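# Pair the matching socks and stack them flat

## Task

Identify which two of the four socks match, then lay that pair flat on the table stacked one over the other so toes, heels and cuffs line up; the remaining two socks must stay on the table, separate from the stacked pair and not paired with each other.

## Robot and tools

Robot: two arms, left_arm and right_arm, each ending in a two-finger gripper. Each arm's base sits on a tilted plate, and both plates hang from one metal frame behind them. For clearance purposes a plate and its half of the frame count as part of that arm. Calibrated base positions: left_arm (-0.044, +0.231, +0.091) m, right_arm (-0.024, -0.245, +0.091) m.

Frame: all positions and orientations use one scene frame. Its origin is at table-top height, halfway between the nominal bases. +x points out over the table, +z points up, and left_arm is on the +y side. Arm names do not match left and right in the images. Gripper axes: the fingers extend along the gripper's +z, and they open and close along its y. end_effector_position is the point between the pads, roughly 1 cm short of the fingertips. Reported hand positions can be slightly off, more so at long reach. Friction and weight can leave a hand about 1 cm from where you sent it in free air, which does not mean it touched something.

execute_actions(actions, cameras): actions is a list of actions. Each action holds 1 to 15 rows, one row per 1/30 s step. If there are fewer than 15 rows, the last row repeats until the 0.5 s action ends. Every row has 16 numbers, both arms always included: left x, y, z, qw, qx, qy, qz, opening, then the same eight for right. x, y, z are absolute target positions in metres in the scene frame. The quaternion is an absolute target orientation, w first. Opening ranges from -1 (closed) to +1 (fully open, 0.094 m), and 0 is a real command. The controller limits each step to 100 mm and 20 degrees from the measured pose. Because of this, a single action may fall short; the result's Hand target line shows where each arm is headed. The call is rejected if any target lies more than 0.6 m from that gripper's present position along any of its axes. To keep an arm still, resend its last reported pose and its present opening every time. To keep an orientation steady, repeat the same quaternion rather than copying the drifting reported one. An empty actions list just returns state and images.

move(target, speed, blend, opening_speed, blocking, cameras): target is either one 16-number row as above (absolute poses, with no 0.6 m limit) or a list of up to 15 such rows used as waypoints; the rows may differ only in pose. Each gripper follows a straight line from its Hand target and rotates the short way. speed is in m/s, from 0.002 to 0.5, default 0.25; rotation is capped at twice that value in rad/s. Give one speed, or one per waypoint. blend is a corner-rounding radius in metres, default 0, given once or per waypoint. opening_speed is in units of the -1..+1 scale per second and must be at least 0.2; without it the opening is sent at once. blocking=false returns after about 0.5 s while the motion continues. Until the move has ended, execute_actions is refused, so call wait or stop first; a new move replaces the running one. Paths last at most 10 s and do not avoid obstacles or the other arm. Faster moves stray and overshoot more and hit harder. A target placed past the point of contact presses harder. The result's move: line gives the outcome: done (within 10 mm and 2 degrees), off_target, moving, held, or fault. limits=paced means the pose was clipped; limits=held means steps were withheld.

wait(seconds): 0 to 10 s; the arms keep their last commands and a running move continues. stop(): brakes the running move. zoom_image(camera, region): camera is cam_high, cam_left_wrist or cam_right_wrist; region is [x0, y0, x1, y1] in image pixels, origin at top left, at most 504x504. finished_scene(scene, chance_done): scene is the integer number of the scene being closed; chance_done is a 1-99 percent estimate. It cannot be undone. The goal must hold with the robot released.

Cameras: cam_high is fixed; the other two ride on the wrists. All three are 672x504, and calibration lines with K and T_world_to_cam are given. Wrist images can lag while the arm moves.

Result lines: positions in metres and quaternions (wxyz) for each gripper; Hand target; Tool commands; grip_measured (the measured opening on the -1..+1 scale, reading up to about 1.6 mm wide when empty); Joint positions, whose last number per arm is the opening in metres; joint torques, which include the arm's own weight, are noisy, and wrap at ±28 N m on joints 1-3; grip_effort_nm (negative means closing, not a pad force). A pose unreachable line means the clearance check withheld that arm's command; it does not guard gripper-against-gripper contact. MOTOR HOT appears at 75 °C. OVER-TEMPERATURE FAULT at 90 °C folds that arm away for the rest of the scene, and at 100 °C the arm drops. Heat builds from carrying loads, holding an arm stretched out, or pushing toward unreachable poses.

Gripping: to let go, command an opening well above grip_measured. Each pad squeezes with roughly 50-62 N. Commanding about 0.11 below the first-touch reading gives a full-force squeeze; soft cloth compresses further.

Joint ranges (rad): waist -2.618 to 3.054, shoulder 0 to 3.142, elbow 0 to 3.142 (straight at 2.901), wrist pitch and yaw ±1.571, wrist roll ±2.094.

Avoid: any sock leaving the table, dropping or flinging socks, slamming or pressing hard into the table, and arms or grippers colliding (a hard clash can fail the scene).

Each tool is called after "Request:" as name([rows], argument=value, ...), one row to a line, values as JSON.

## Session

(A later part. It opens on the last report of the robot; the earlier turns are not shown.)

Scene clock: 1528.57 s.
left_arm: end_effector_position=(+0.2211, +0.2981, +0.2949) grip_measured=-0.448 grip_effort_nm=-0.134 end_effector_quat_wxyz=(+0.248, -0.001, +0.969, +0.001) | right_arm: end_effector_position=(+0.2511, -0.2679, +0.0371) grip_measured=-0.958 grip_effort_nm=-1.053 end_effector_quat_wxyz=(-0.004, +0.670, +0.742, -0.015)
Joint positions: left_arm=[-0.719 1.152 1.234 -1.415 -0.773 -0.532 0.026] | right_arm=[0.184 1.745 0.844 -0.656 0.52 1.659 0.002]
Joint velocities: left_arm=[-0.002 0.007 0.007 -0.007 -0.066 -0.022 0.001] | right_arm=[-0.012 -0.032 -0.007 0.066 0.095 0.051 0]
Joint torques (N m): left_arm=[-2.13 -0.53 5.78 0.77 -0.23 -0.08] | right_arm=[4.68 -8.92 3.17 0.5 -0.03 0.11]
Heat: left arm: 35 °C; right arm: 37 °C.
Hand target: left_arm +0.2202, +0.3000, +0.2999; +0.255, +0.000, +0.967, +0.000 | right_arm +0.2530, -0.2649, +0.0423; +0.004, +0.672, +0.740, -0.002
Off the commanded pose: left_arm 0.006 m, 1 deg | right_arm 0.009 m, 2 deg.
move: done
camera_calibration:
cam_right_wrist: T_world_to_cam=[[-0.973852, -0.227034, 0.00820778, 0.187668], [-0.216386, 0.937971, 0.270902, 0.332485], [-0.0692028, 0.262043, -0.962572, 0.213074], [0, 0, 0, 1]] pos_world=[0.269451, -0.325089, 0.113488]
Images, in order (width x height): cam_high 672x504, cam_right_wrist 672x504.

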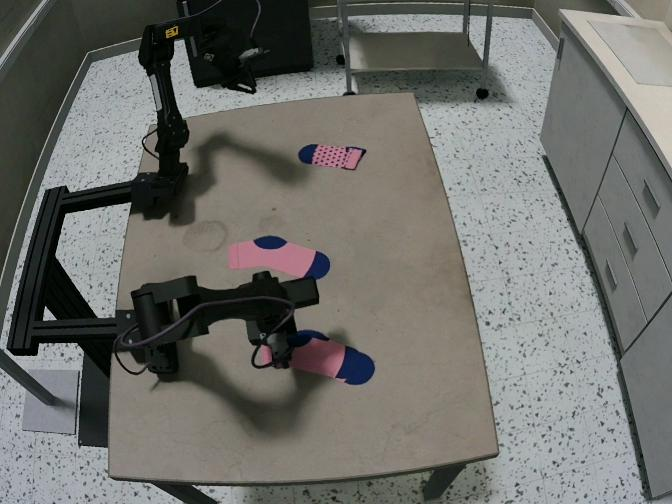

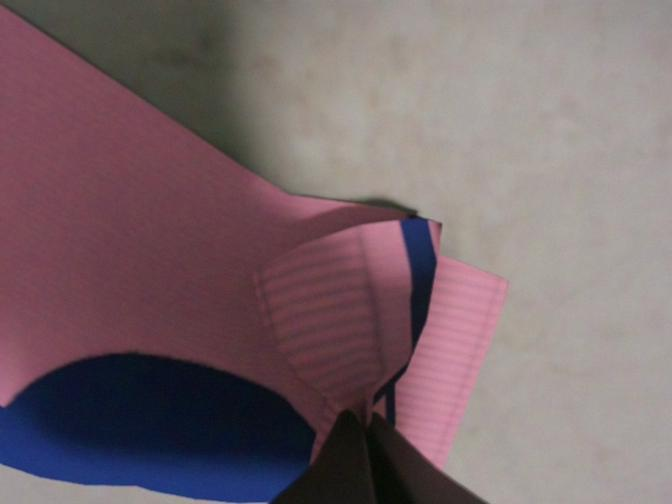

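Request:
move(target=[0.22,0.3,0.3,0.255,0,0.967,0,-0.45,0.236,-0.269,0.003,0,0.675,0.738,0,-1], speed=0.06, cameras=["cam_right_wrist"])

Request:
move(target=[0.22,0.3,0.3,0.255,0,0.967,0,-0.45,0.236,-0.269,0.003,0,0.675,0.738,0,-0.2], opening_speed=0.8, cameras=[])

Request:
move([
  [0.22,0.3,0.3,0.255,0,0.967,0,-0.45,0.236,-0.269,0.1,0,0.675,0.738,0,-0.2],
  [0.22,0.3,0.3,0.255,0,0.967,0,-0.45,0.29,-0.28,0.29,0.19,0,0.982,0,-0.2],
], cameras=["cam_high","cam_right_wrist"])

Request:
zoom_image(camera="cam_high", region=[240, 260, 440, 420])

Request:
zoom_image(camera="cam_right_wrist", region=[150, 100, 600, 500])

Scene clock: 1537.63 s.
left_arm: end_effector_position=(+0.2211, +0.2981, +0.2949) grip_measured=-0.448 grip_effort_nm=-0.134 end_effector_quat_wxyz=(+0.248, -0.001, +0.969, +0.001) | right_arm: end_effector_position=(+0.2403, -0.2692, +0.0174) grip_measured=-0.958 grip_effort_nm=-1.053 end_effector_quat_wxyz=(+0.001, +0.669, +0.744, +0.000)
Joint positions: left_arm=[-0.719 1.152 1.234 -1.415 -0.773 -0.532 0.026] | right_arm=[0.14 1.73 0.735 -0.504 0.505 1.589 0.002]
Joint velocities: left_arm=[0.012 -0.007 -0.007 0.081 -0.066 -0.022 0] | right_arm=[-0.002 -0.017 -0.012 -0.007 -0.066 0.051 0.001]
Joint torques (N m): left_arm=[-2.09 -0.5 5.9 0.82 -0.24 -0.09] | right_arm=[1.14 -4.11 1.5 1.22 -0.02 -0.1]
Heat: left arm: 35 °C; right arm: 36 °C.
Hand target: left_arm +0.2202, +0.3000, +0.2999; +0.255, +0.000, +0.967, +0.000 | right_arm +0.2355, -0.2696, +0.0039; -0.001, +0.675, +0.738, -0.002
Off the commanded pose: left_arm 0.006 m, 1 deg | right_arm 0.015 m, 1 deg.
move: off_target (right_arm)
camera_calibration:
cam_right_wrist: T_world_to_cam=[[-0.972885, -0.230241, -0.0219858, 0.176445], [-0.227029, 0.932487, 0.280938, 0.3377], [-0.0441819, 0.278311, -0.959474, 0.191955], [0, 0, 0, 1]] pos_world=[0.256809, -0.3277, 0.0931823]
Images, in order (width x height): cam_right_wrist 672x504.

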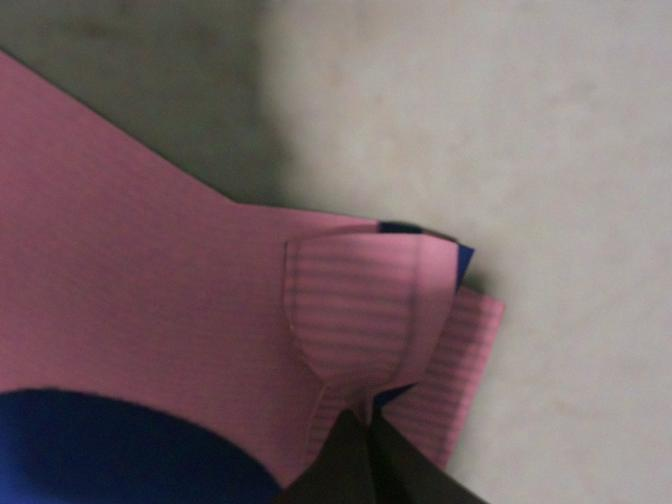

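Scene clock: 1538.87 s.
left_arm: end_effector_position=(+0.2211, +0.2981, +0.2949) grip_measured=-0.448 grip_effort_nm=-0.144 end_effector_quat_wxyz=(+0.248, -0.001, +0.969, +0.001) | right_arm: end_effector_position=(+0.2265, -0.2713, +0.0176) grip_measured=-0.204 grip_effort_nm=0.168 end_effector_quat_wxyz=(-0.014, +0.660, +0.751, -0.016)
Joint positions: left_arm=[-0.719 1.152 1.234 -1.415 -0.773 -0.532 0.026] | right_arm=[0.138 1.722 0.725 -0.552 0.504 1.588 0.037]
Joint velocities: left_arm=[0.002 0.017 -0.007 -0.037 0.051 0.051 -0.001] | right_arm=[-0.002 0.007 -0.002 -0.007 -0.037 0.125 -0.001]
Joint torques (N m): left_arm=[-2.07 -0.36 5.85 0.78 -0.21 -0.09] | right_arm=[1.33 -3.66 2.1 1.63 0 -0.06]
Heat: left arm: 35 °C; right arm: 36 °C.
Hand target: left_arm +0.2202, +0.3000, +0.2999; +0.255, +0.000, +0.967, +0.000 | right_arm +0.2349, -0.2698, +0.0050; -0.001, +0.675, +0.738, -0.002
Off the commanded pose: left_arm 0.006 m, 1 deg | right_arm 0.018 m, 3 deg.
move: off_target (right_arm)
No camera images: "cameras" was empty.

Scene clock: 1543.20 s.
left_arm: end_effector_position=(+0.2211, +0.2981, +0.2949) grip_measured=-0.448 grip_effort_nm=-0.134 end_effector_quat_wxyz=(+0.248, -0.001, +0.969, +0.001) | right_arm: end_effector_position=(+0.2868, -0.2759, +0.2803) grip_measured=-0.202 grip_effort_nm=0.095 end_effector_quat_wxyz=(+0.178, +0.005, +0.984, +0.001)
Joint positions: left_arm=[-0.719 1.152 1.234 -1.415 -0.773 -0.532 0.026] | right_arm=[0.632 1.455 1.397 -1.356 0.672 0.5 0.037]
Joint velocities: left_arm=[0.002 -0.012 -0.007 -0.051 -0.095 0.037 0.001] | right_arm=[-0.002 -0.007 0.007 -0.022 -0.022 0.022 0]
Joint torques (N m): left_arm=[-2.03 -0.46 5.89 0.81 -0.23 -0.06] | right_arm=[3.71 -4.92 7.62 0.77 0.14 -0.05]
Heat: left arm: 35 °C; right arm: 36 °C.
Hand target: left_arm +0.2202, +0.3000, +0.2999; +0.255, +0.000, +0.967, +0.000 | right_arm +0.2865, -0.2798, +0.2926; +0.191, +0.004, +0.982, +0.007
Off the commanded pose: left_arm 0.006 m, 1 deg | right_arm 0.011 m, 2 deg.
move: off_target (right_arm)
camera_calibration:
cam_right_wrist: T_world_to_cam=[[0.115235, -0.993128, 0.0204373, -0.308521], [-0.990779, -0.11639, -0.0693503, 0.308419], [0.0712524, -0.0122572, -0.997383, 0.345526], [0, 0, 0, 1]] pos_world=[0.316508, -0.266268, 0.372316]
Images, in order (width x height): cam_high 672x504, cam_right_wrist 672x504.

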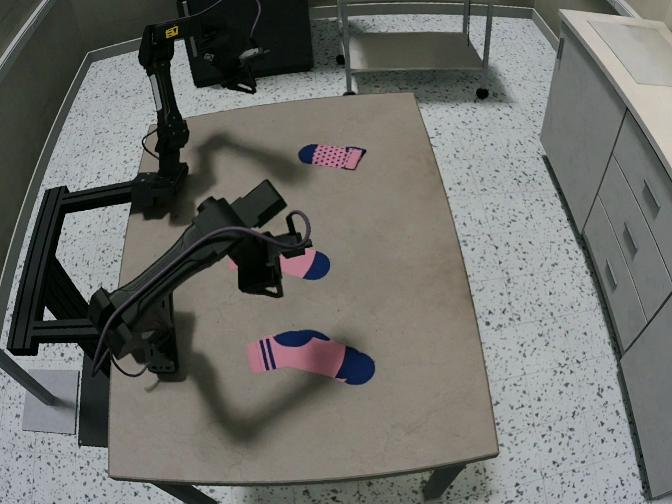

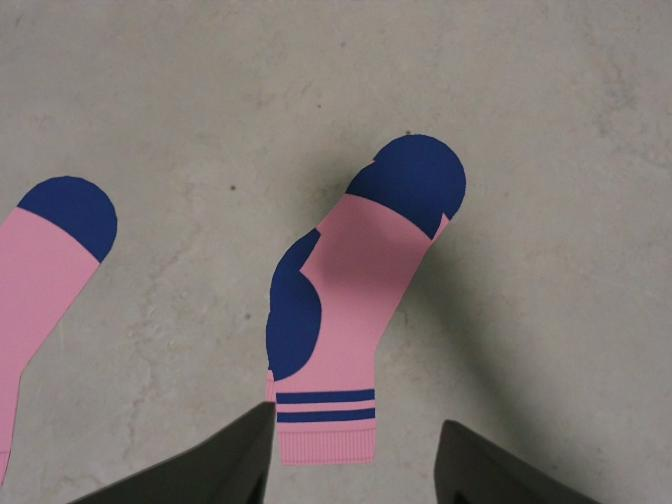

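Scaled by 2.520.

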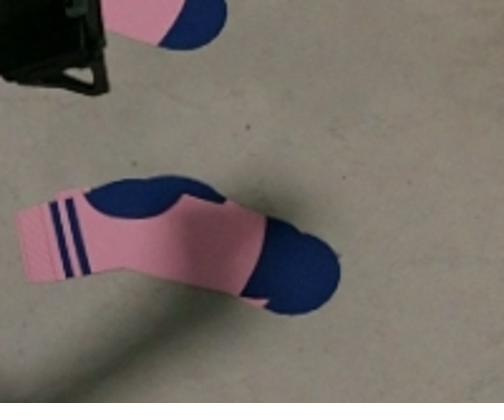

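Scaled by 1.120.

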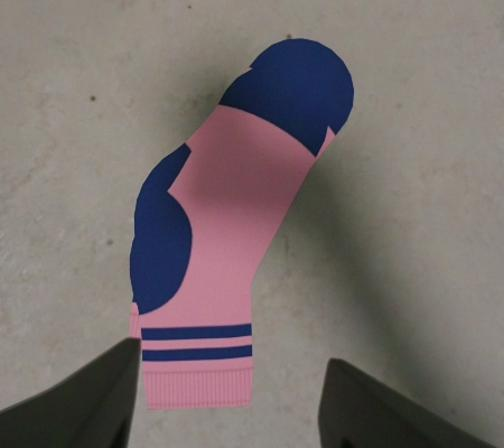

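Request:
move([
  [0.22,0.3,0.3,0.255,0,0.967,0,-0.45,0.35,-0.295,0.05,0,0,1,0,-1],
  [0.22,0.3,0.3,0.255,0,0.967,0,-0.45,0.345,-0.295,-0.01,0,0,1,0,-1],
  [0.22,0.3,0.3,0.255,0,0.967,0,-0.45,0.275,-0.295,-0.01,0,0,1,0,-1],
  [0.22,0.3,0.3,0.255,0,0.967,0,-0.45,0.275,-0.295,0.06,0,0,1,0,-1],
  [0.22,0.3,0.3,0.255,0,0.967,0,-0.45,0.29,-0.28,0.29,0.19,0,0.982,0,-1],
], speed=[0.2,0.06,0.05,0.1,0.2], cameras=["cam_high","cam_right_wrist"])

Request:
zoom_image(camera="cam_right_wrist", region=[150, 100, 600, 500])

Scene clock: 1561.37 s.
left_arm: end_effector_position=(+0.2211, +0.2981, +0.2949) grip_measured=-0.448 grip_effort_nm=-0.144 end_effector_quat_wxyz=(+0.248, -0.001, +0.969, +0.001) | right_arm: end_effector_position=(+0.2887, -0.2789, +0.2828) grip_measured=-0.986 grip_effort_nm=-0.774 end_effector_quat_wxyz=(+0.184, +0.000, +0.983, +0.003)
Joint positions: left_arm=[-0.719 1.152 1.234 -1.415 -0.773 -0.532 0.026] | right_arm=[0.625 1.444 1.401 -1.347 0.672 0.469 0.001]
Joint velocities: left_arm=[0.002 0.002 -0.002 0.051 -0.037 -0.051 -0.001] | right_arm=[-0.022 0.007 -0.002 0.051 -0.037 0.022 0]
Joint torques (N m): left_arm=[-2.07 -0.51 5.9 0.77 -0.21 -0.08] | right_arm=[3.64 -2.96 7.42 0.79 0.21 0.11]
Heat: left arm: 35 °C; right arm: 35 °C.
Hand target: left_arm +0.2202, +0.3000, +0.2999; +0.255, +0.000, +0.967, +0.000 | right_arm +0.2898, -0.2802, +0.2900; +0.190, +0.000, +0.982, +0.001
Off the commanded pose: left_arm 0.006 m, 1 deg | right_arm 0.007 m, 1 deg.
move: done
camera_calibration:
cam_right_wrist: T_world_to_cam=[[0.126508, -0.99174, 0.0211708, -0.31489], [-0.988449, -0.127826, -0.0814169, 0.309724], [0.0834505, -0.0106264, -0.996455, 0.3445], [0, 0, 0, 1]] pos_world=[0.317234, -0.269037, 0.375162]
Images, in order (width x height): cam_high 672x504, cam_right_wrist 672x504.

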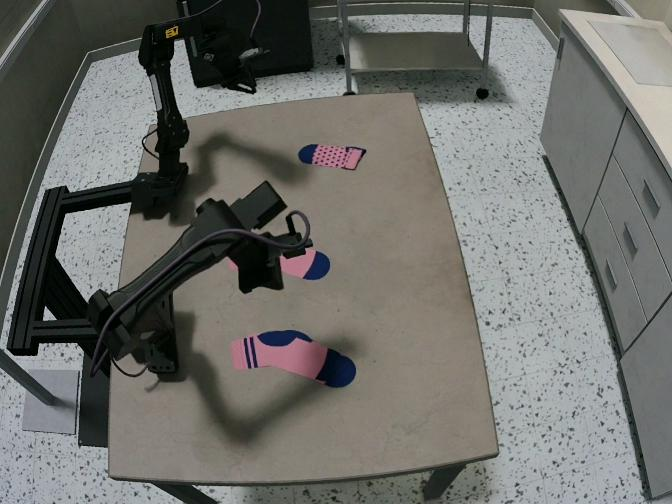

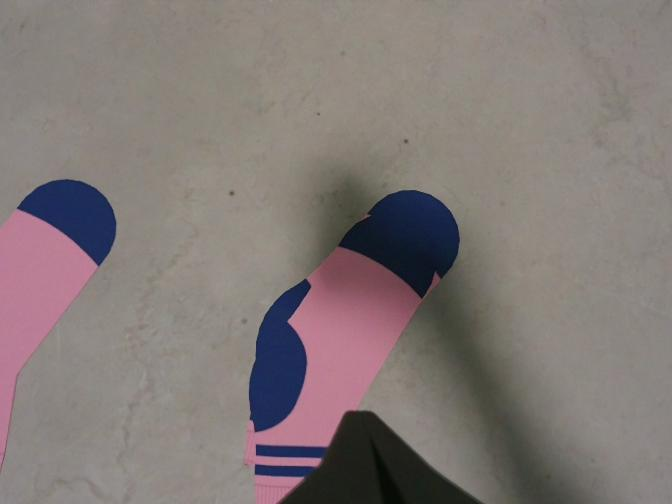

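Scaled by 1.120.

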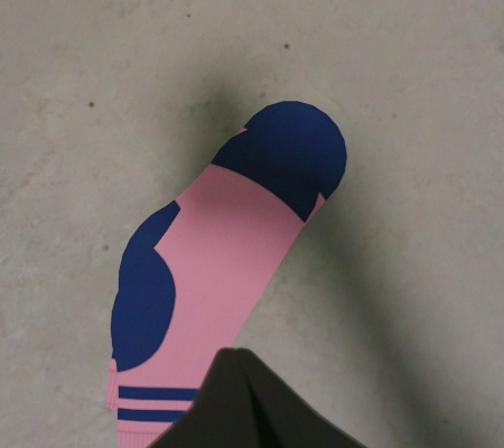

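Request:
move(target=[0.22,0.3,0.3,0.255,0,0.967,0,-0.45,0.17,-0.265,0.09,0,0.707,0.707,0,-0.2], cameras=["cam_right_wrist"])

Scene clock: 1571.70 s.
left_arm: end_effector_position=(+0.2211, +0.2981, +0.2949) grip_measured=-0.448 grip_effort_nm=-0.129 end_effector_quat_wxyz=(+0.248, -0.001, +0.969, +0.001) | right_arm: end_effector_position=(+0.1748, -0.2642, +0.0888) grip_measured=-0.202 grip_effort_nm=0.095 end_effector_quat_wxyz=(+0.003, +0.699, +0.715, -0.009)
Joint positions: left_arm=[-0.719 1.152 1.234 -1.415 -0.773 -0.532 0.026] | right_arm=[0.396 1.407 0.66 -0.913 0.516 1.976 0.037]
Joint velocities: left_arm=[0.002 -0.002 -0.007 0.037 -0.007 -0.051 0] | right_arm=[0.017 -0.027 -0.012 0.007 -0.037 -0.125 0]
Joint torques (N m): left_arm=[-2.24 -0.54 6.01 0.77 -0.26 -0.07] | right_arm=[1.88 -5.03 3.64 0.51 -0.03 0.08]
Heat: left arm: 35 °C; right arm: 34 °C.
Hand target: left_arm +0.2202, +0.3000, +0.2999; +0.255, +0.000, +0.967, +0.000 | right_arm +0.1730, -0.2644, +0.0880; +0.004, +0.706, +0.709, -0.003
Off the commanded pose: left_arm 0.006 m, 1 deg | right_arm 0.005 m, 2 deg.
move: done
camera_calibration:
cam_right_wrist: T_world_to_cam=[[-0.988958, -0.147885, -0.00962075, 0.13885], [-0.145086, 0.952915, 0.266278, 0.290426], [-0.0302108, 0.264733, -0.963848, 0.250567], [0, 0, 0, 1]] pos_world=[0.187024, -0.322551, 0.16551]
Images, in order (width x height): cam_right_wrist 672x504.

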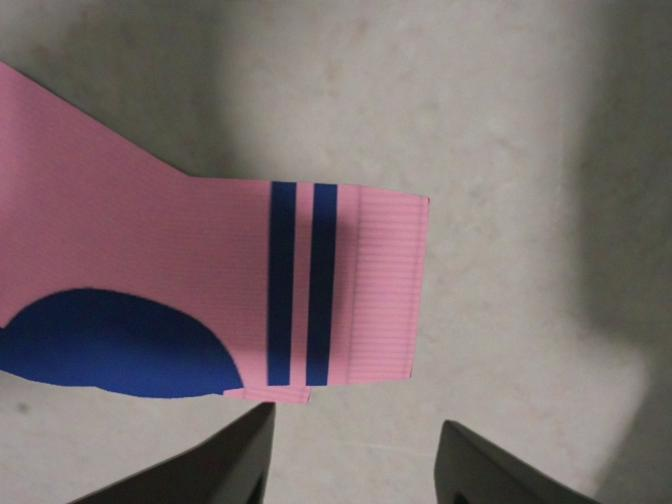

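Request:
move([
  [0.22,0.3,0.3,0.255,0,0.967,0,-0.45,0.155,-0.262,0.04,0,0.707,0.707,0,-0.3],
  [0.22,0.3,0.3,0.255,0,0.967,0,-0.45,0.152,-0.262,-0.010,0,0.707,0.707,0,-0.3],
], speed=[0.15,0.06], cameras=["cam_right_wrist"])

Scene clock: 1582.30 s.
left_arm: end_effector_position=(+0.2211, +0.2981, +0.2949) grip_measured=-0.448 grip_effort_nm=-0.134 end_effector_quat_wxyz=(+0.248, -0.001, +0.969, +0.001) | right_arm: end_effector_position=(+0.1504, -0.2666, +0.0110) grip_measured=-0.299 grip_effort_nm=-0.061 end_effector_quat_wxyz=(-0.005, +0.693, +0.721, -0.014)
Joint positions: left_arm=[-0.719 1.152 1.234 -1.415 -0.773 -0.532 0.026] | right_arm=[0.201 1.524 0.403 -0.446 0.515 1.742 0.033]
Joint velocities: left_arm=[-0.012 -0.002 0.007 -0.066 -0.066 -0.037 -0.001] | right_arm=[-0.017 -0.002 -0.007 -0.066 0.007 -0.081 -0.001]
Joint torques (N m): left_arm=[-2.14 -0.55 5.91 0.8 -0.23 -0.08] | right_arm=[-0.96 1.13 0.54 2.05 -0.03 -0.09]
Heat: left arm: 35 °C; right arm: 34 °C.
Hand target: left_arm +0.2202, +0.3000, +0.2999; +0.255, +0.000, +0.967, +0.000 | right_arm +0.1507, -0.2642, -0.0048; -0.001, +0.707, +0.707, -0.005
Off the commanded pose: left_arm 0.006 m, 1 deg | right_arm 0.022 m, 3 deg.
move: off_target (right_arm)
camera_calibration:
cam_right_wrist: T_world_to_cam=[[-0.986172, -0.165554, 0.00754845, 0.108287], [-0.157178, 0.948776, 0.274078, 0.310517], [-0.0525365, 0.269102, -0.961678, 0.179999], [0, 0, 0, 1]] pos_world=[0.165053, -0.325122, 0.0871773]
Images, in order (width x height): cam_right_wrist 672x504.

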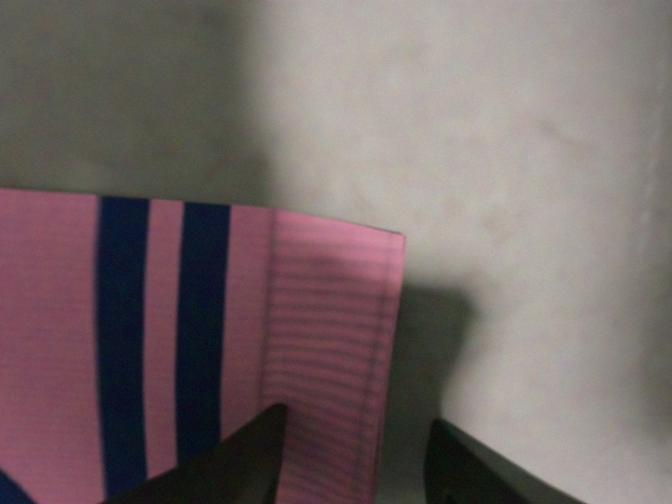

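Request:
move([
  [0.22,0.3,0.3,0.255,0,0.967,0,-0.45,0.165,-0.258,0.04,0,0.707,0.707,0,-0.2],
  [0.22,0.3,0.3,0.255,0,0.967,0,-0.45,0.165,-0.258,-0.008,0,0.707,0.707,0,-0.2],
], speed=[0.15,0.06], cameras=["cam_right_wrist"])

Request:
move(target=[0.22,0.3,0.3,0.255,0,0.967,0,-0.45,0.165,-0.258,-0.010,0,0.707,0.707,0,-1], opening_speed=0.8, cameras=["cam_right_wrist"])

Scene clock: 1587.93 s.
left_arm: end_effector_position=(+0.2211, +0.2981, +0.2949) grip_measured=-0.448 grip_effort_nm=-0.139 end_effector_quat_wxyz=(+0.248, -0.001, +0.969, +0.001) | right_arm: end_effector_position=(+0.1659, -0.2605, +0.0127) grip_measured=-0.202 grip_effort_nm=0.090 end_effector_quat_wxyz=(-0.002, +0.697, +0.718, -0.004)
Joint positions: left_arm=[-0.719 1.152 1.234 -1.415 -0.773 -0.532 0.026] | right_arm=[0.215 1.566 0.449 -0.436 0.509 1.757 0.037]
Joint velocities: left_arm=[-0.007 -0.002 0.007 -0.095 0.007 -0.051 -0.001] | right_arm=[-0.007 -0.022 -0.007 -0.022 -0.007 -0.051 0]
Joint torques (N m): left_arm=[-1.98 -0.62 5.86 0.8 -0.23 -0.05] | right_arm=[-0.57 0.68 0.83 1.82 -0.01 -0.12]
Heat: left arm: 35 °C; right arm: 34 °C.
Hand target: left_arm +0.2202, +0.3000, +0.2999; +0.255, +0.000, +0.967, +0.000 | right_arm +0.1630, -0.2591, -0.0033; -0.001, +0.707, +0.707, -0.002
Off the commanded pose: left_arm 0.006 m, 1 deg | right_arm 0.021 m, 2 deg.
move: off_target (right_arm)
camera_calibration:
cam_right_wrist: T_world_to_cam=[[-0.987739, -0.155639, -0.0121977, 0.127734], [-0.15278, 0.947612, 0.280518, 0.305588], [-0.0321008, 0.278942, -0.959771, 0.179935], [0, 0, 0, 1]] pos_world=[0.178632, -0.31989, 0.0885318]
Images, in order (width x height): cam_right_wrist 672x504.

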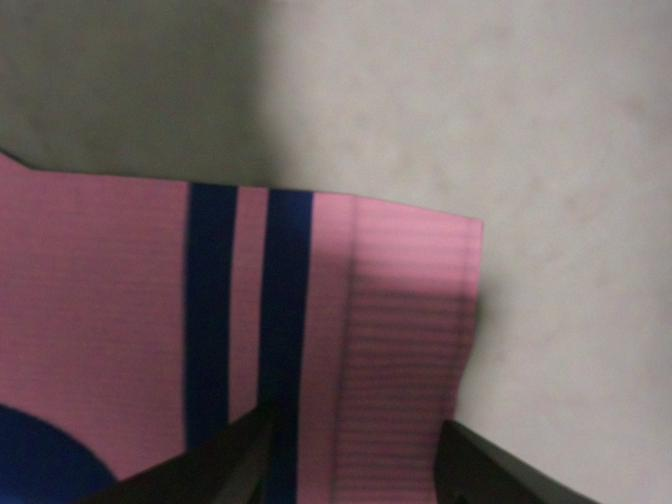

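Scene clock: 1589.13 s.
left_arm: end_effector_position=(+0.2211, +0.2981, +0.2949) grip_measured=-0.448 grip_effort_nm=-0.129 end_effector_quat_wxyz=(+0.248, -0.001, +0.969, +0.001) | right_arm: end_effector_position=(+0.1810, -0.2592, +0.0126) grip_measured=-0.986 grip_effort_nm=-0.789 end_effector_quat_wxyz=(+0.016, +0.707, +0.707, +0.019)
Joint positions: left_arm=[-0.719 1.152 1.234 -1.415 -0.773 -0.532 0.026] | right_arm=[0.21 1.565 0.449 -0.368 0.513 1.747 0.001]
Joint velocities: left_arm=[-0.007 -0.007 0.007 0.007 -0.095 0.037 -0.001] | right_arm=[-0.002 -0.007 -0.012 0.007 -0.007 0.037 -0.001]
Joint torques (N m): left_arm=[-1.98 -0.53 5.93 0.8 -0.22 -0.1] | right_arm=[-0.47 1.05 0.53 1.33 -0.07 -0.08]
Heat: left arm: 35 °C; right arm: 34 °C.
Hand target: left_arm +0.2202, +0.3000, +0.2999; +0.255, +0.000, +0.967, +0.000 | right_arm +0.1632, -0.2589, -0.0051; -0.001, +0.707, +0.707, -0.001
Off the commanded pose: left_arm 0.006 m, 1 deg | right_arm 0.028 m, 3 deg.
move: off_target (right_arm)
camera_calibration:
cam_right_wrist: T_world_to_cam=[[-0.989447, -0.12706, -0.0696457, 0.151236], [-0.14161, 0.94976, 0.279111, 0.305274], [0.0306828, 0.286028, -0.95773, 0.170442], [0, 0, 0, 1]] pos_world=[0.18764, -0.319472, 0.0885652]
Images, in order (width x height): cam_right_wrist 672x504.

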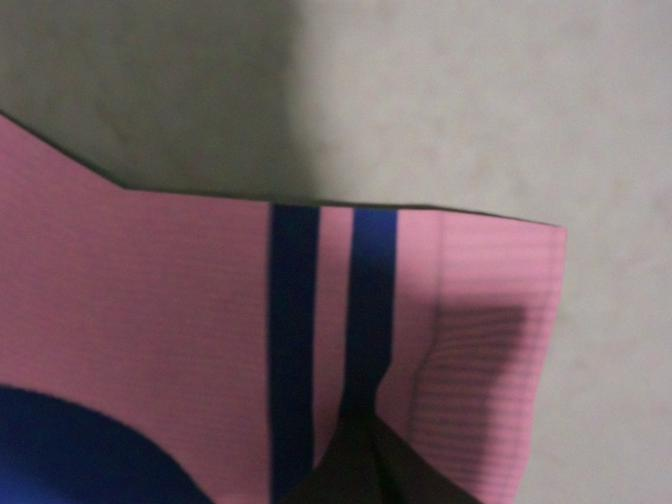

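Request:
move([
  [0.22,0.3,0.3,0.255,0,0.967,0,-0.45,0.162,-0.258,0.04,0,0.707,0.707,0,-0.2],
  [0.22,0.3,0.3,0.255,0,0.967,0,-0.45,0.162,-0.258,-0.022,0,0.707,0.707,0,-0.2],
], speed=[0.15,0.06], cameras=["cam_right_wrist"])

Request:
move(target=[0.22,0.3,0.3,0.255,0,0.967,0,-0.45,0.162,-0.258,-0.022,0,0.707,0.707,0,-1], opening_speed=0.8, cameras=["cam_right_wrist"])

Scene clock: 1595.50 s.
left_arm: end_effector_position=(+0.2211, +0.2981, +0.2949) grip_measured=-0.448 grip_effort_nm=-0.134 end_effector_quat_wxyz=(+0.248, -0.001, +0.969, +0.001) | right_arm: end_effector_position=(+0.1619, -0.2609, +0.0104) grip_measured=-0.202 grip_effort_nm=0.100 end_effector_quat_wxyz=(-0.004, +0.689, +0.724, -0.006)
Joint positions: left_arm=[-0.719 1.152 1.234 -1.415 -0.773 -0.532 0.026] | right_arm=[0.21 1.565 0.434 -0.425 0.508 1.734 0.037]
Joint velocities: left_arm=[-0.007 -0.002 -0.002 -0.051 -0.007 0.007 0] | right_arm=[0.007 -0.017 -0.002 -0.037 0.022 -0.037 -0.001]
Joint torques (N m): left_arm=[-2.14 -0.5 6.02 0.83 -0.22 -0.05] | right_arm=[-2.18 3.08 -0.14 2.4 0.01 -0.14]
Heat: left arm: 35 °C; right arm: 33 °C.
Hand target: left_arm +0.2202, +0.3000, +0.2999; +0.255, +0.000, +0.967, +0.000 | right_arm +0.1580, -0.2602, -0.0117; -0.002, +0.707, +0.707, -0.005
Off the commanded pose: left_arm 0.006 m, 1 deg | right_arm 0.033 m, 3 deg.
move: off_target (right_arm)
camera_calibration:
cam_right_wrist: T_world_to_cam=[[-0.984475, -0.175386, -0.00705247, 0.117897], [-0.17025, 0.944327, 0.281532, 0.307958], [-0.0427169, 0.278362, -0.959526, 0.179311], [0, 0, 0, 1]] pos_world=[0.176156, -0.320049, 0.0861851]
Images, in order (width x height): cam_right_wrist 672x504.

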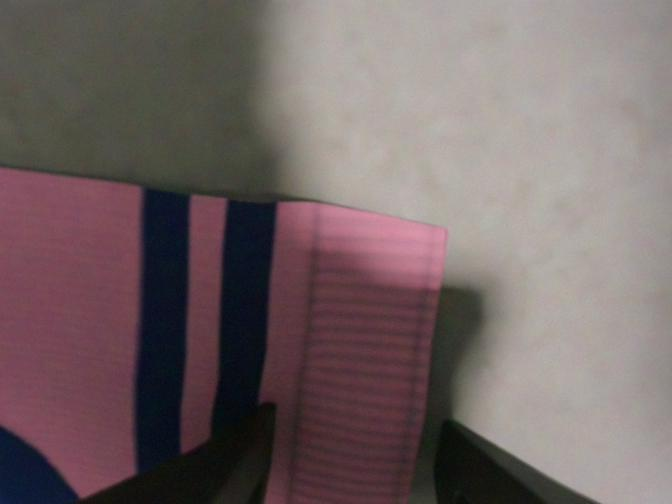

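Scene clock: 1596.70 s.
left_arm: end_effector_position=(+0.2211, +0.2981, +0.2949) grip_measured=-0.448 grip_effort_nm=-0.129 end_effector_quat_wxyz=(+0.248, -0.001, +0.969, +0.001) | right_arm: end_effector_position=(+0.1772, -0.2594, +0.0097) grip_measured=-0.967 grip_effort_nm=-1.004 end_effector_quat_wxyz=(+0.014, +0.701, +0.713, +0.018)
Joint positions: left_arm=[-0.719 1.152 1.234 -1.415 -0.773 -0.532 0.026] | right_arm=[0.202 1.565 0.433 -0.351 0.509 1.723 0.002]
Joint velocities: left_arm=[-0.002 -0.017 -0.007 -0.022 0.007 -0.022 0] | right_arm=[-0.007 0.012 -0.022 0.022 0.022 0.007 -0.001]
Joint torques (N m): left_arm=[-2.1 -0.47 5.9 0.81 -0.2 -0.1] | right_arm=[-1.68 3.17 -0.25 1.82 -0.04 -0.06]
Heat: left arm: 35 °C; right arm: 33 °C.
Hand target: left_arm +0.2202, +0.3000, +0.2999; +0.255, +0.000, +0.967, +0.000 | right_arm +0.1587, -0.2596, -0.0129; -0.001, +0.707, +0.707, -0.002
Off the commanded pose: left_arm 0.006 m, 1 deg | right_arm 0.035 m, 3 deg.
move: off_target (right_arm)
camera_calibration:
cam_right_wrist: T_world_to_cam=[[-0.98747, -0.143368, -0.0659368, 0.142622], [-0.156257, 0.946705, 0.281661, 0.307514], [0.0220416, 0.288435, -0.957246, 0.16994], [0, 0, 0, 1]] pos_world=[0.18514, -0.319694, 0.085464]
Images, in order (width x height): cam_right_wrist 672x504.

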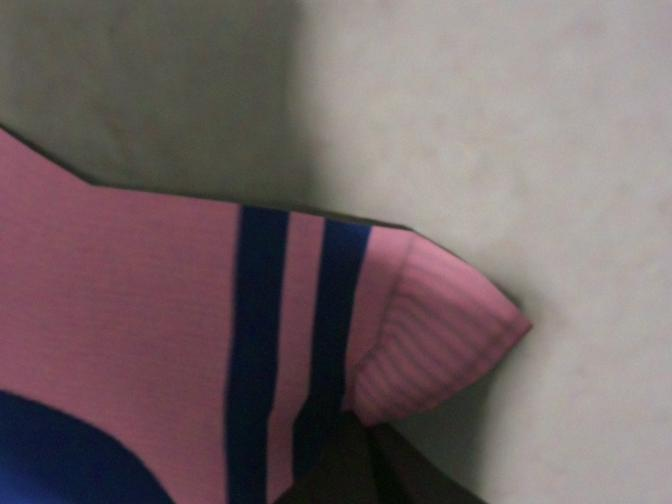

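Request:
move([
  [0.22,0.3,0.3,0.255,0,0.967,0,-0.45,0.20,-0.262,0.05,0,0.675,0.738,0,-1],
  [0.22,0.3,0.3,0.255,0,0.967,0,-0.45,0.28,-0.275,0.13,0.05,0.685,0.727,0.03,-1],
  [0.22,0.3,0.3,0.255,0,0.967,0,-0.45,0.37,-0.30,0.23,0.1,0.685,0.716,0.06,-1],
  [0.22,0.3,0.3,0.255,0,0.967,0,-0.45,0.41,-0.315,0.28,0.1431,0.69,0.702,0.0984,-1],
  [0.22,0.3,0.3,0.255,0,0.967,0,-0.45,0.504,-0.335,0.275,0.2132,0.677,0.689,0.1467,-1],
], speed=0.13, blend=0.015, cameras=["cam_high","cam_right_wrist"])

Request:
zoom_image(camera="cam_high", region=[220, 250, 440, 430])

Scene clock: 1615.83 s.
left_arm: end_effector_position=(+0.2211, +0.2981, +0.2949) grip_measured=-0.448 grip_effort_nm=-0.134 end_effector_quat_wxyz=(+0.248, -0.001, +0.969, +0.001) | right_arm: end_effector_position=(+0.4900, -0.3369, +0.2754) grip_measured=-0.971 grip_effort_nm=-1.053 end_effector_quat_wxyz=(+0.203, +0.681, +0.689, +0.143)
Joint positions: left_arm=[-0.719 1.152 1.234 -1.415 -0.773 -0.532 0.026] | right_arm=[0.266 1.949 2.048 -1.091 0.648 1.504 0.001]
Joint velocities: left_arm=[0.007 -0.022 -0.002 -0.007 -0.022 0.037 0.001] | right_arm=[-0.027 -0.002 -0.002 -0.007 -0.022 -0.007 0]
Joint torques (N m): left_arm=[-2.11 -0.53 5.86 0.76 -0.26 -0.04] | right_arm=[5.03 -8.34 8.09 1.41 0.06 -0.06]
Heat: left arm: 35 °C; right arm: 33 °C.
Hand target: left_arm +0.2202, +0.3000, +0.2999; +0.255, +0.000, +0.967, +0.000 | right_arm +0.4982, -0.3362, +0.2782; +0.210, +0.680, +0.687, +0.148
Off the commanded pose: left_arm 0.006 m, 1 deg | right_arm 0.014 m, 1 deg.
move: off_target (right_arm)
camera_calibration:
cam_right_wrist: T_world_to_cam=[[-0.864377, -0.159366, -0.476923, 0.505415], [-0.236494, 0.965847, 0.105881, 0.449061], [0.443761, 0.204311, -0.872544, 0.181407], [0, 0, 0, 1]] pos_world=[0.462568, -0.390242, 0.351782]
Images, in order (width x height): cam_high 672x504, cam_right_wrist 672x504.

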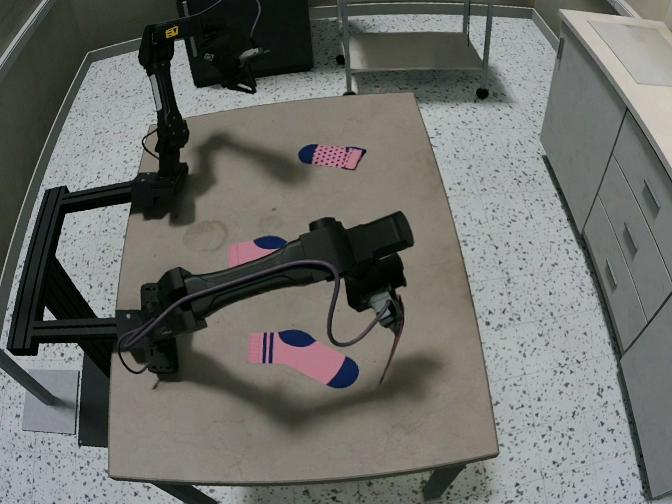

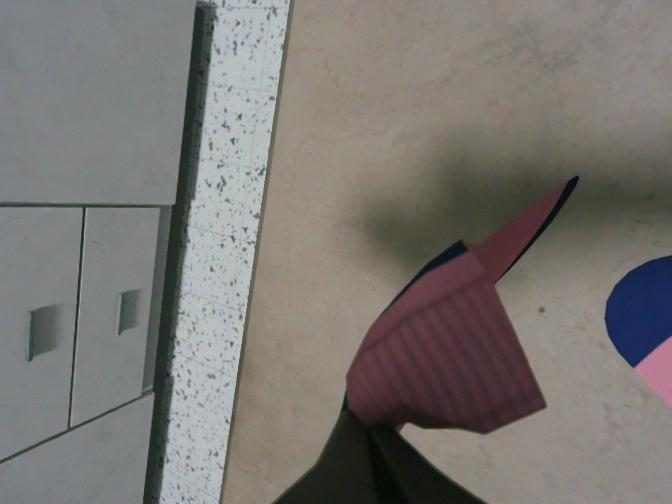

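Scaled by 2.291.

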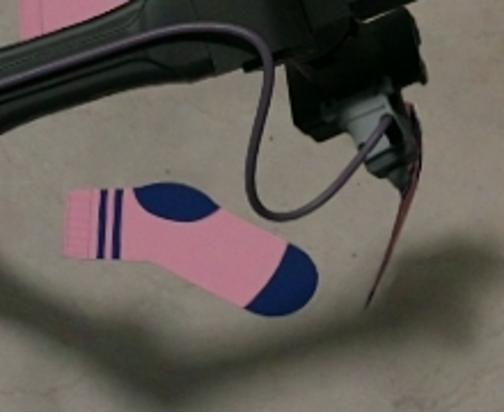

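Request:
wait(seconds=1, cameras=["cam_high","cam_right_wrist"])

Request:
zoom_image(camera="cam_high", region=[320, 250, 440, 400])

Request:
zoom_image(camera="cam_right_wrist", region=[300, 150, 600, 504])

Scene clock: 1620.30 s.
left_arm: end_effector_position=(+0.2211, +0.2981, +0.2949) grip_measured=-0.448 grip_effort_nm=-0.129 end_effector_quat_wxyz=(+0.248, -0.001, +0.969, +0.001) | right_arm: end_effector_position=(+0.4903, -0.3369, +0.2756) grip_measured=-0.971 grip_effort_nm=-1.048 end_effector_quat_wxyz=(+0.204, +0.681, +0.689, +0.143)
Joint positions: left_arm=[-0.719 1.152 1.234 -1.415 -0.773 -0.532 0.026] | right_arm=[0.266 1.949 2.048 -1.089 0.648 1.503 0.001]
Joint velocities: left_arm=[0.007 0.022 0.002 -0.037 0.022 -0.007 0] | right_arm=[-0.017 0.007 0.017 -0.007 -0.051 0.037 0]
Joint torques (N m): left_arm=[-2.04 -0.62 5.82 0.75 -0.21 -0.06] | right_arm=[5.04 -8.32 8.06 1.4 0.07 -0.09]
Heat: left arm: 35 °C; right arm: 34 °C.
Hand target: left_arm +0.2202, +0.3000, +0.2999; +0.255, +0.000, +0.967, +0.000 | right_arm +0.4981, -0.3362, +0.2782; +0.210, +0.680, +0.687, +0.148
Tool commands: left_gripper/opening=-0.45 right_gripper/opening=-1.0
Off the commanded pose: left_arm 0.006 m, 1 deg | right_arm 0.014 m, 1 deg.
wait: 1.00 s; at rest from the start
camera_calibration:
cam_right_wrist: T_world_to_cam=[[-0.863765, -0.159681, -0.477924, 0.505616], [-0.236872, 0.965805, 0.105415, 0.449459], [0.444749, 0.204261, -0.872053, 0.18087], [0, 0, 0, 1]] pos_world=[0.462756, -0.390297, 0.351994]
Images, in order (width x height): cam_high 672x504, cam_right_wrist 672x504.

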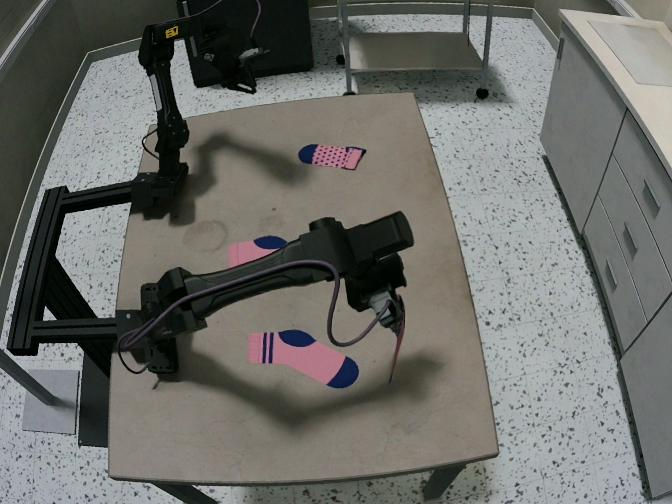

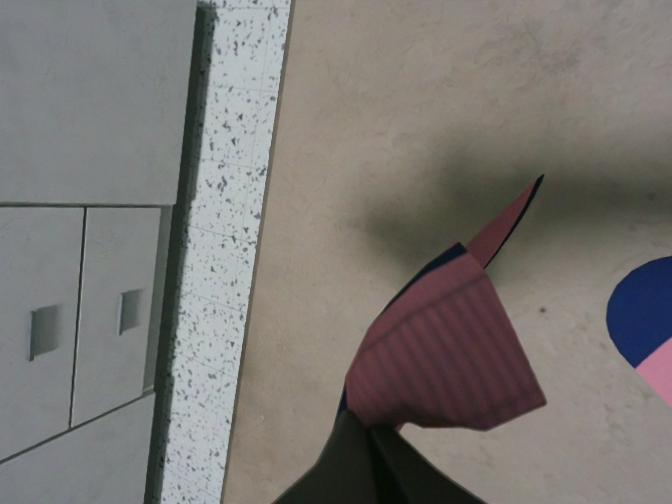

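Scaled by 3.360.

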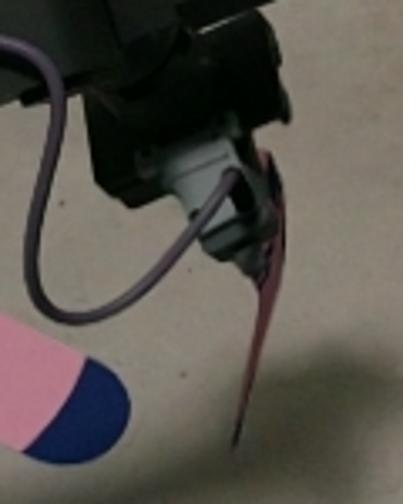

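Scaled by 1.424.

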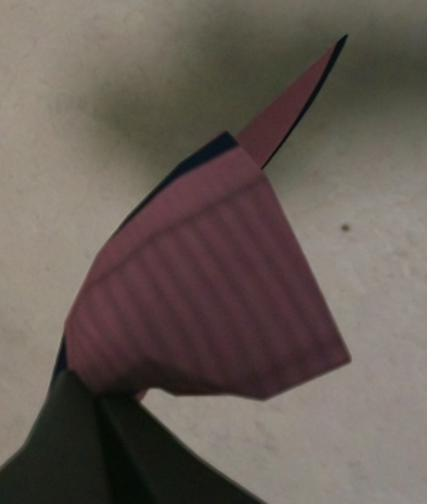

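Request:
move([
  [0.22,0.3,0.3,0.255,0,0.967,0,-0.45,0.504,-0.336,0.2,0.2132,0.677,0.689,0.1467,-1],
  [0.22,0.3,0.3,0.255,0,0.967,0,-0.45,0.463,-0.33,0.17,0.1431,0.69,0.702,0.0984,-1],
  [0.22,0.3,0.3,0.255,0,0.967,0,-0.45,0.385,-0.308,0.138,0.1,0.685,0.716,0.06,-1],
  [0.22,0.3,0.3,0.255,0,0.967,0,-0.45,0.305,-0.28,0.095,0.05,0.685,0.727,0.03,-1],
  [0.22,0.3,0.3,0.255,0,0.967,0,-0.45,0.235,-0.253,0.045,0,0.675,0.738,0,-1],
], speed=0.1, blend=0.015, cameras=["cam_high","cam_right_wrist"])

Request:
zoom_image(camera="cam_high", region=[240, 260, 440, 420])

Scene clock: 1631.47 s.
left_arm: end_effector_position=(+0.2211, +0.2981, +0.2949) grip_measured=-0.448 grip_effort_nm=-0.139 end_effector_quat_wxyz=(+0.248, -0.001, +0.969, +0.001) | right_arm: end_effector_position=(+0.2414, -0.2560, +0.0415) grip_measured=-0.971 grip_effort_nm=-1.053 end_effector_quat_wxyz=(+0.002, +0.674, +0.739, -0.007)
Joint positions: left_arm=[-0.719 1.152 1.234 -1.415 -0.773 -0.532 0.026] | right_arm=[0.237 1.721 0.798 -0.644 0.52 1.721 0.001]
Joint velocities: left_arm=[-0.002 0.007 -0.007 -0.081 -0.066 -0.037 0] | right_arm=[-0.012 0.002 -0.007 0.007 0.066 0.007 0]
Joint torques (N m): left_arm=[-2.1 -0.38 5.89 0.79 -0.23 -0.1] | right_arm=[4.53 -6.76 3.21 0.5 -0.04 0.1]
Heat: left arm: 35 °C; right arm: 36 °C.
Hand target: left_arm +0.2202, +0.3000, +0.2999; +0.255, +0.000, +0.967, +0.000 | right_arm +0.2399, -0.2515, +0.0423; +0.004, +0.673, +0.740, -0.001
Off the commanded pose: left_arm 0.006 m, 1 deg | right_arm 0.008 m, 1 deg.
move: done
camera_calibration:
cam_right_wrist: T_world_to_cam=[[-0.976079, -0.217135, -0.0110098, 0.184712], [-0.211952, 0.939057, 0.270646, 0.317265], [-0.0484279, 0.266505, -0.962616, 0.209576], [0, 0, 0, 1]] pos_world=[0.257688, -0.313675, 0.117908]
Images, in order (width x height): cam_high 672x504, cam_right_wrist 672x504.

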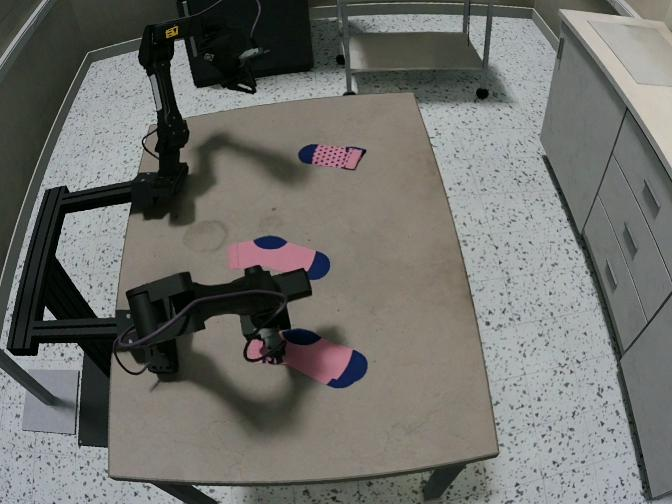

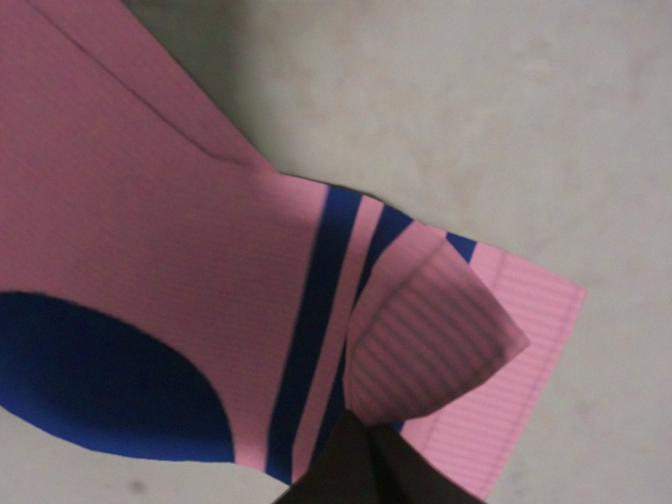

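Scaled by 2.520.

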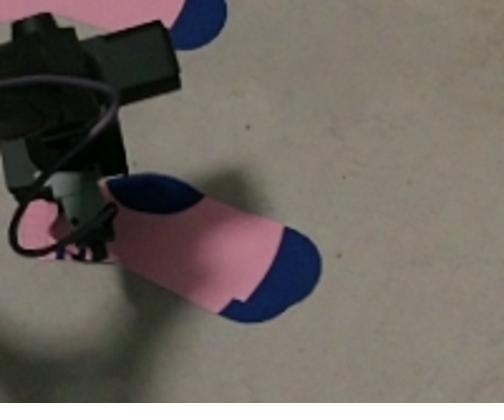

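Request:
move([
  [0.22,0.3,0.3,0.255,0,0.967,0,-0.45,0.215,-0.243,0.03,0,0.772,0.636,0,-1],
  [0.22,0.3,0.3,0.255,0,0.967,0,-0.45,0.209,-0.241,0.002,0,0.772,0.636,0,-1],
], speed=0.06, cameras=["cam_right_wrist"])

Scene clock: 1645.03 s.
left_arm: end_effector_position=(+0.2211, +0.2981, +0.2949) grip_measured=-0.448 grip_effort_nm=-0.129 end_effector_quat_wxyz=(+0.248, -0.001, +0.969, +0.001) | right_arm: end_effector_position=(+0.2140, -0.2431, +0.0159) grip_measured=-0.971 grip_effort_nm=-1.053 end_effector_quat_wxyz=(+0.003, +0.769, +0.639, +0.002)
Joint positions: left_arm=[-0.719 1.152 1.234 -1.415 -0.773 -0.532 0.026] | right_arm=[0.249 1.732 0.639 -0.462 0.511 2.003 0.001]
Joint velocities: left_arm=[-0.017 0.002 -0.002 -0.051 -0.022 -0.007 -0.001] | right_arm=[-0.007 -0.017 -0.012 -0.037 -0.081 -0.022 0]
Joint torques (N m): left_arm=[-2.06 -0.51 5.79 0.8 -0.25 -0.05] | right_arm=[1.59 -2.55 1.66 1.22 -0.03 -0.09]
Heat: left arm: 35 °C; right arm: 35 °C.
Hand target: left_arm +0.2202, +0.3000, +0.2999; +0.255, +0.000, +0.967, +0.000 | right_arm +0.2087, -0.2412, +0.0029; +0.000, +0.772, +0.636, -0.001
Off the commanded pose: left_arm 0.006 m, 1 deg | right_arm 0.015 m, 1 deg.
move: off_target (right_arm)
camera_calibration:
cam_right_wrist: T_world_to_cam=[[-0.997905, 0.0586257, -0.027361, 0.232422], [0.0485969, 0.958425, 0.281177, 0.255058], [0.0427076, 0.279258, -0.959266, 0.1637], [0, 0, 0, 1]] pos_world=[0.212549, -0.303795, 0.091675]
Images, in order (width x height): cam_right_wrist 672x504.

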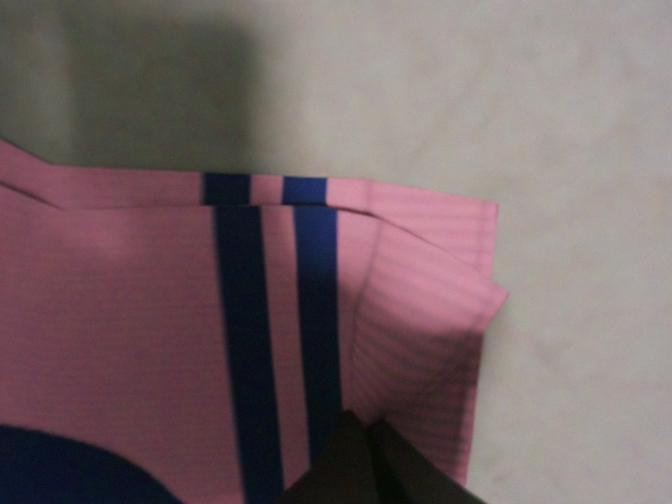

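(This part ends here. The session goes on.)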